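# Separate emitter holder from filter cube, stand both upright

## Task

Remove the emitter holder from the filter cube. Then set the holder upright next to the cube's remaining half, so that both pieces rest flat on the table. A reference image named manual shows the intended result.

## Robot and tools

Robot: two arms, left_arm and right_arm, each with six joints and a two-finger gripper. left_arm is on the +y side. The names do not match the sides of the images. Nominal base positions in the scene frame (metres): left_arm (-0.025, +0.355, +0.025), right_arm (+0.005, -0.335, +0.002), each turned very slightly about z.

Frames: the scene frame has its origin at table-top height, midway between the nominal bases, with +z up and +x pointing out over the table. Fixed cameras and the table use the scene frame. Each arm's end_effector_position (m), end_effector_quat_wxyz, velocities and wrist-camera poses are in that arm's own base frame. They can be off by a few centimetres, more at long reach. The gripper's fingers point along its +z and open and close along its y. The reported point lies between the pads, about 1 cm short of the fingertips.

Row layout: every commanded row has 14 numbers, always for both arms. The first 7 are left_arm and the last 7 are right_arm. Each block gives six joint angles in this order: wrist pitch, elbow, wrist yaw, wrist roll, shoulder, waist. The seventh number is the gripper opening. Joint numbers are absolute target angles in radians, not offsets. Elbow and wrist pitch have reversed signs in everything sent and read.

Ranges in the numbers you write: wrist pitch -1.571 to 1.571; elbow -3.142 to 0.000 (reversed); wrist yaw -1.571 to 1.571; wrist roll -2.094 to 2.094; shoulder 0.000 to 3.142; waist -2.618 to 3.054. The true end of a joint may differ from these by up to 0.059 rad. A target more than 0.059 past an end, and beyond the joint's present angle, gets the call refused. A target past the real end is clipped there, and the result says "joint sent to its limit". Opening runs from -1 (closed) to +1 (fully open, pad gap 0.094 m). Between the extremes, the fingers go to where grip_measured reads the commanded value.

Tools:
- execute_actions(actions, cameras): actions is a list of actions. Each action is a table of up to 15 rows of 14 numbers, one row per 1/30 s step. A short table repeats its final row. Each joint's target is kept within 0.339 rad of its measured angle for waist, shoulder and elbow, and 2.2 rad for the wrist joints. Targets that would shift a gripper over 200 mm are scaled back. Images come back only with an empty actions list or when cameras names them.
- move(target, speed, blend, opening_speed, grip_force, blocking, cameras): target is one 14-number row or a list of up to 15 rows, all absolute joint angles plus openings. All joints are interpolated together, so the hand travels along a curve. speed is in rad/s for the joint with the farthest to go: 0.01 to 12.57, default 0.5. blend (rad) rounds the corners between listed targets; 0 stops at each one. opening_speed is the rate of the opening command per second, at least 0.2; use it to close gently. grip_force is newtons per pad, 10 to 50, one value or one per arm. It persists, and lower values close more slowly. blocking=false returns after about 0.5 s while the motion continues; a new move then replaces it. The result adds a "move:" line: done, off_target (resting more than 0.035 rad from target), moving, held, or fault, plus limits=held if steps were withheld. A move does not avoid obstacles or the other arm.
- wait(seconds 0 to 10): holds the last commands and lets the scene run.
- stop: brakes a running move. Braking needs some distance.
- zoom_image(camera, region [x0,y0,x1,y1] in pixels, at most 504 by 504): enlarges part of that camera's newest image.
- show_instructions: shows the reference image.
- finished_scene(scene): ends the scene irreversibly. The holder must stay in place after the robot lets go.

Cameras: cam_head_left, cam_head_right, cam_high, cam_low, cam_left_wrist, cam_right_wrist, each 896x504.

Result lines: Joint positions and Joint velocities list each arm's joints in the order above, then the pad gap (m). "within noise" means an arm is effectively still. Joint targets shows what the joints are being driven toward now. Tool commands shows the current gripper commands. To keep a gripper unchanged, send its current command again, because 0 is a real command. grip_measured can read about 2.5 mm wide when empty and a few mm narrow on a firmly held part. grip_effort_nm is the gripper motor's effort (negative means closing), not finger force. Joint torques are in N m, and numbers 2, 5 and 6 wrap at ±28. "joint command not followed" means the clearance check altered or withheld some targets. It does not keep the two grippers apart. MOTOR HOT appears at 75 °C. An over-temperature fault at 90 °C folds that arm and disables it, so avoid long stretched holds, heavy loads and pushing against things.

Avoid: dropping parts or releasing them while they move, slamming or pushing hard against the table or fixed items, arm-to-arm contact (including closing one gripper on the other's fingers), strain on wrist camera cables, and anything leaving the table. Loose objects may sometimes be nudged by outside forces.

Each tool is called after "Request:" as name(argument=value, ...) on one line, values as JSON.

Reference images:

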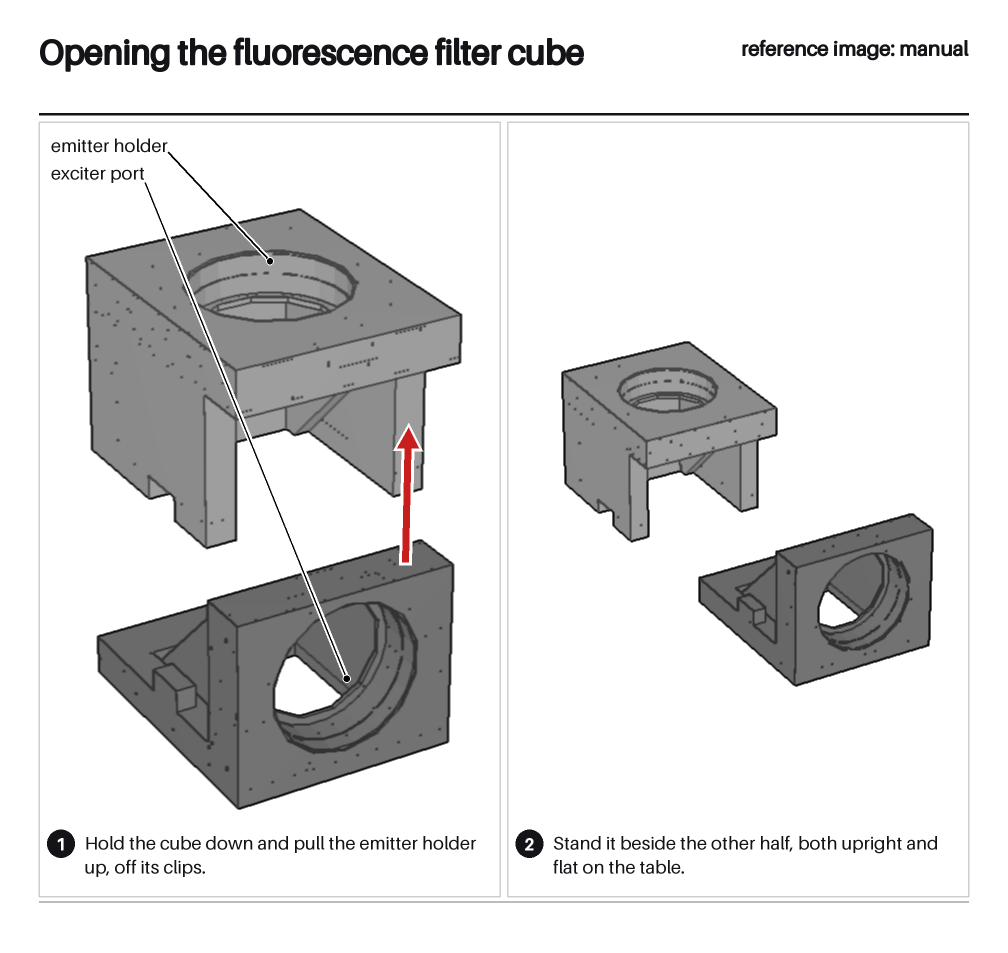

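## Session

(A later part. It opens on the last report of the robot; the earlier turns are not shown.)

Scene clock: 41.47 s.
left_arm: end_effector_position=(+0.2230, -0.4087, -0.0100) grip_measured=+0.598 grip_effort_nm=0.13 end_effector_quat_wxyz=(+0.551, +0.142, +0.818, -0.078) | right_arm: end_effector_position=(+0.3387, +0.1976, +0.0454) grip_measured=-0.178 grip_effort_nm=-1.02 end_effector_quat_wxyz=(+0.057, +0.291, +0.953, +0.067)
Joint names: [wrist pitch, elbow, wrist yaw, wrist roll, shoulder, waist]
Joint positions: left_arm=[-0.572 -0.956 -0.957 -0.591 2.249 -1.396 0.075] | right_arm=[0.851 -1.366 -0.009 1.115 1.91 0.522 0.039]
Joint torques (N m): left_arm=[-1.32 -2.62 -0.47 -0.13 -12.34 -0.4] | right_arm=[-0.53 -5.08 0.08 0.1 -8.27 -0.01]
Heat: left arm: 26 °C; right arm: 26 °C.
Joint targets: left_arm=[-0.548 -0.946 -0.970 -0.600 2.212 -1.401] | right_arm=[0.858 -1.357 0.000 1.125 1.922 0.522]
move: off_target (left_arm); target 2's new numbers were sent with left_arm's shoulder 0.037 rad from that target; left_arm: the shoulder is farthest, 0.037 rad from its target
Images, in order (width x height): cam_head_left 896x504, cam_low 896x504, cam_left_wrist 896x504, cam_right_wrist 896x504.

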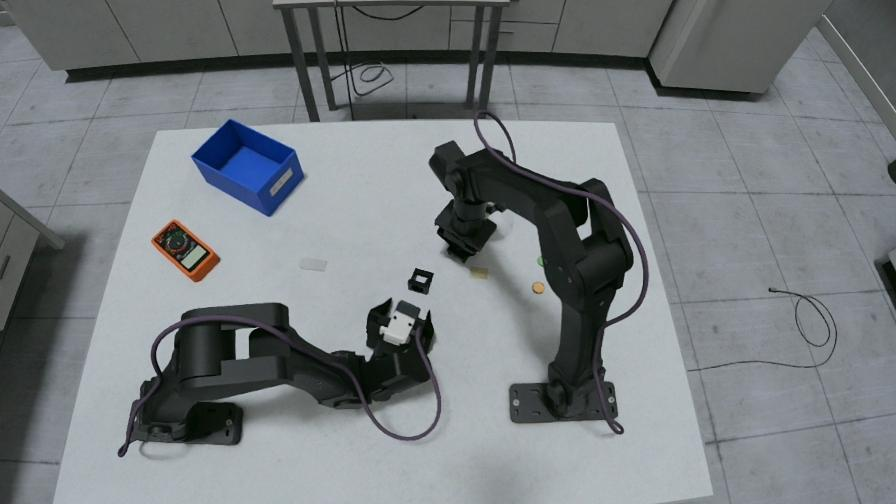

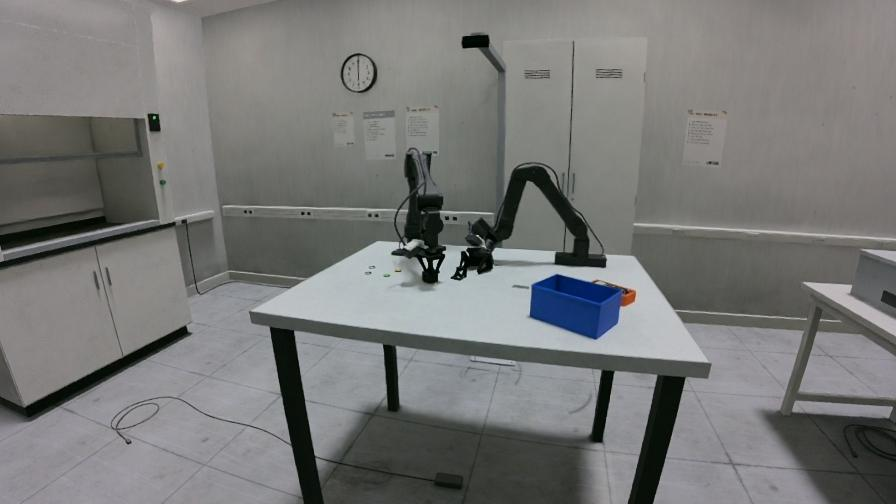

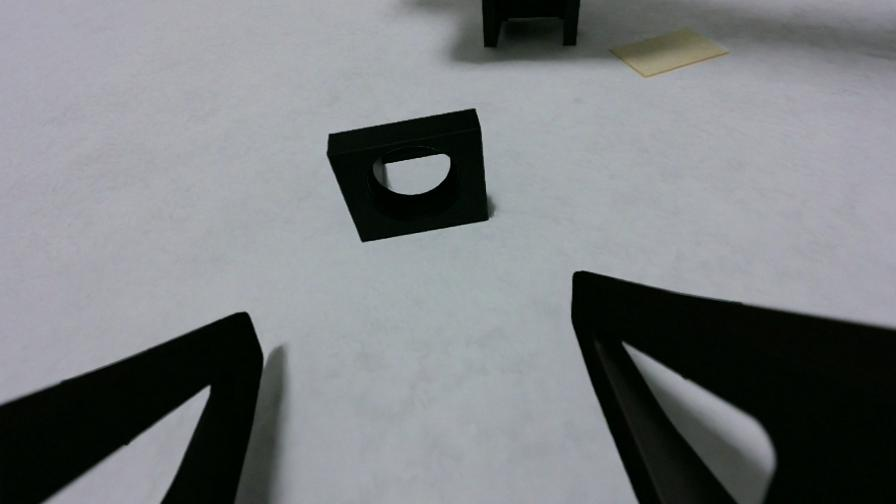

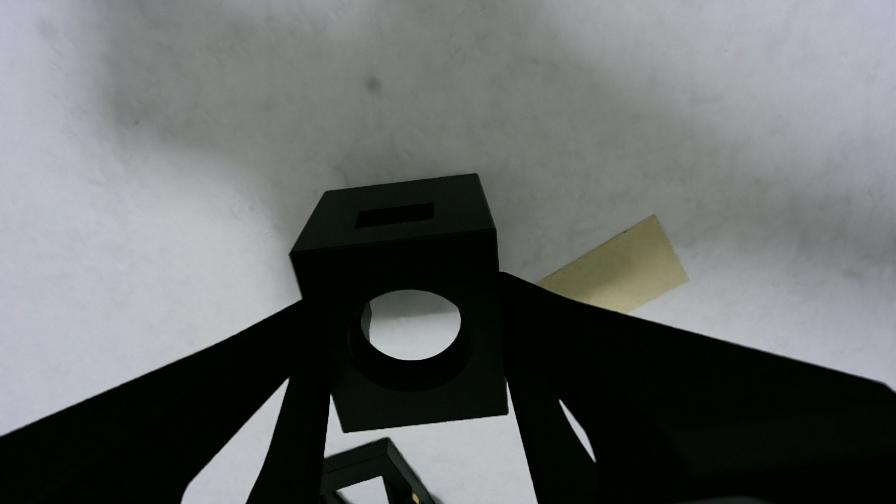

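Request:
move(target=[[-0.548, -0.946, -0.970, -0.600, 2.212, -1.401, 0.6, 0.847, -1.338, 0, 1.125, 1.935, 0.522, -0.32], [-0.548, -0.946, -0.970, -0.600, 2.212, -1.401, 0.6, 0.848, -1.343, 0, 1.125, 1.930, 0.522, 0.4], [-0.548, -0.946, -0.970, -0.600, 2.212, -1.401, 0.6, 1.106, -1.565, 0, 1.125, 1.826, 0.522, 0.4]], speed=[0.04, 0.05, 0.3], opening_speed=0.7, cameras=["all"])

Request:
zoom_image(camera="cam_low", region=[400, 220, 520, 300])

Request:
zoom_image(camera="cam_left_wrist", region=[300, 0, 640, 240])

Scene clock: 46.03 s.
left_arm: end_effector_position=(+0.2230, -0.4087, -0.0100) grip_measured=+0.598 grip_effort_nm=0.14 end_effector_quat_wxyz=(+0.551, +0.142, +0.818, -0.078) | right_arm: end_effector_position=(+0.3384, +0.1973, +0.1087) grip_measured=+0.397 grip_effort_nm=0.15 end_effector_quat_wxyz=(+0.061, +0.291, +0.952, +0.071)
Joint names: [wrist pitch, elbow, wrist yaw, wrist roll, shoulder, waist]
Joint positions: left_arm=[-0.572 -0.956 -0.957 -0.591 2.249 -1.396 0.075] | right_arm=[1.075 -1.544 -0.008 1.116 1.853 0.522 0.066]
Joint torques (N m): left_arm=[-1.31 -2.63 -0.47 -0.13 -12.29 -0.42] | right_arm=[-0.32 -8.14 0.09 0.07 -11.37 -0.05]
Heat: left arm: 26 °C; right arm: 26 °C.
Joint targets: left_arm=[-0.548 -0.946 -0.970 -0.600 2.212 -1.401] | right_arm=[1.106 -1.565 0.000 1.125 1.826 0.522]
move: off_target (left_arm); left_arm: the shoulder is farthest, 0.037 rad from its target

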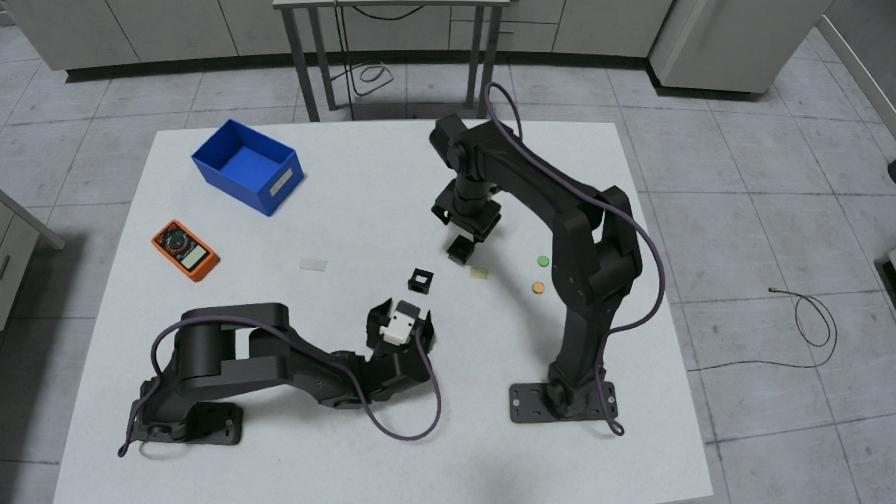

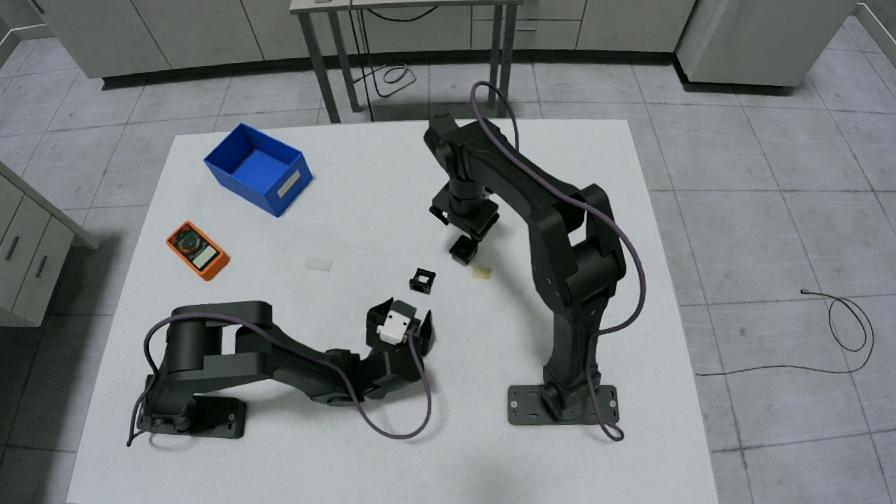

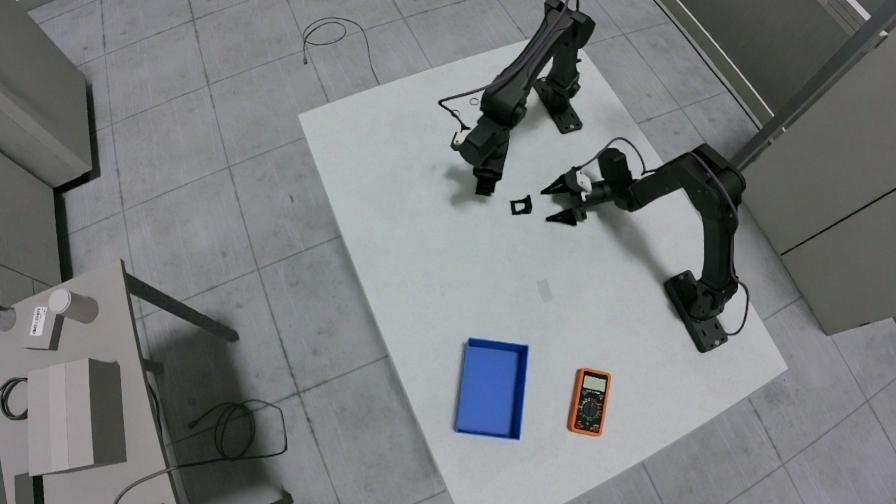

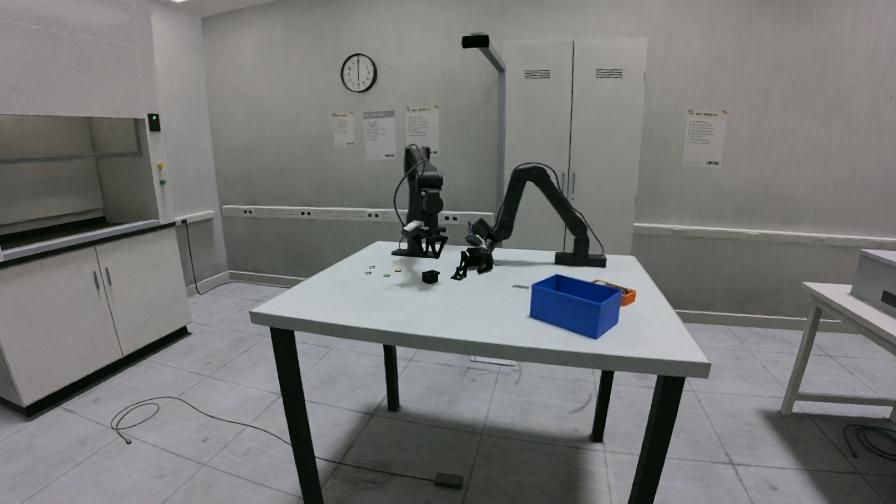

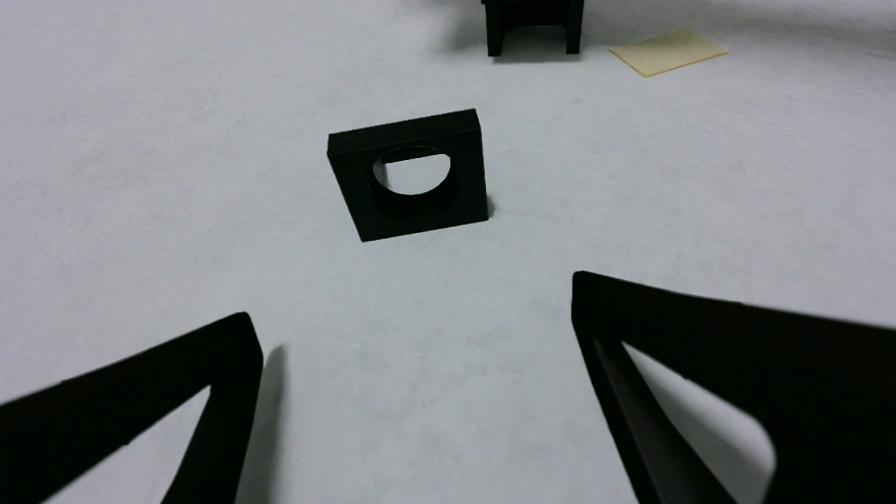

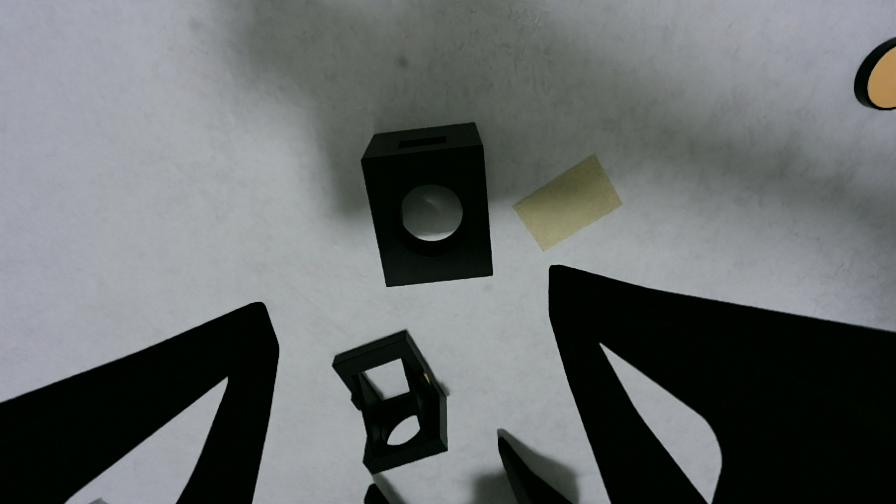

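Scaled by 4.200 from the camera's 896x504 image, which has a finer 1280x720 frame.

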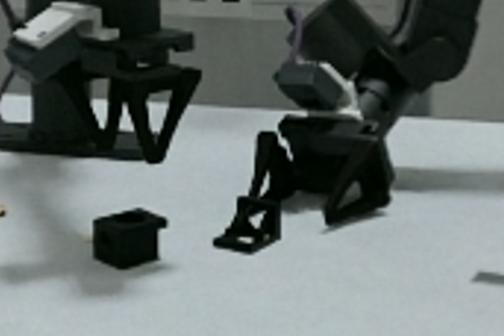

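Scaled by 1.482 from the camera's 896x504 image, which has a finer 1280x720 frame.

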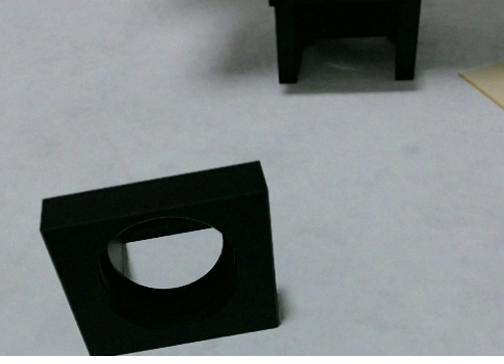

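Both halves stand upright and flat on the table.

Request:
finished_scene(scene=2)

The scene is finished: the task was done.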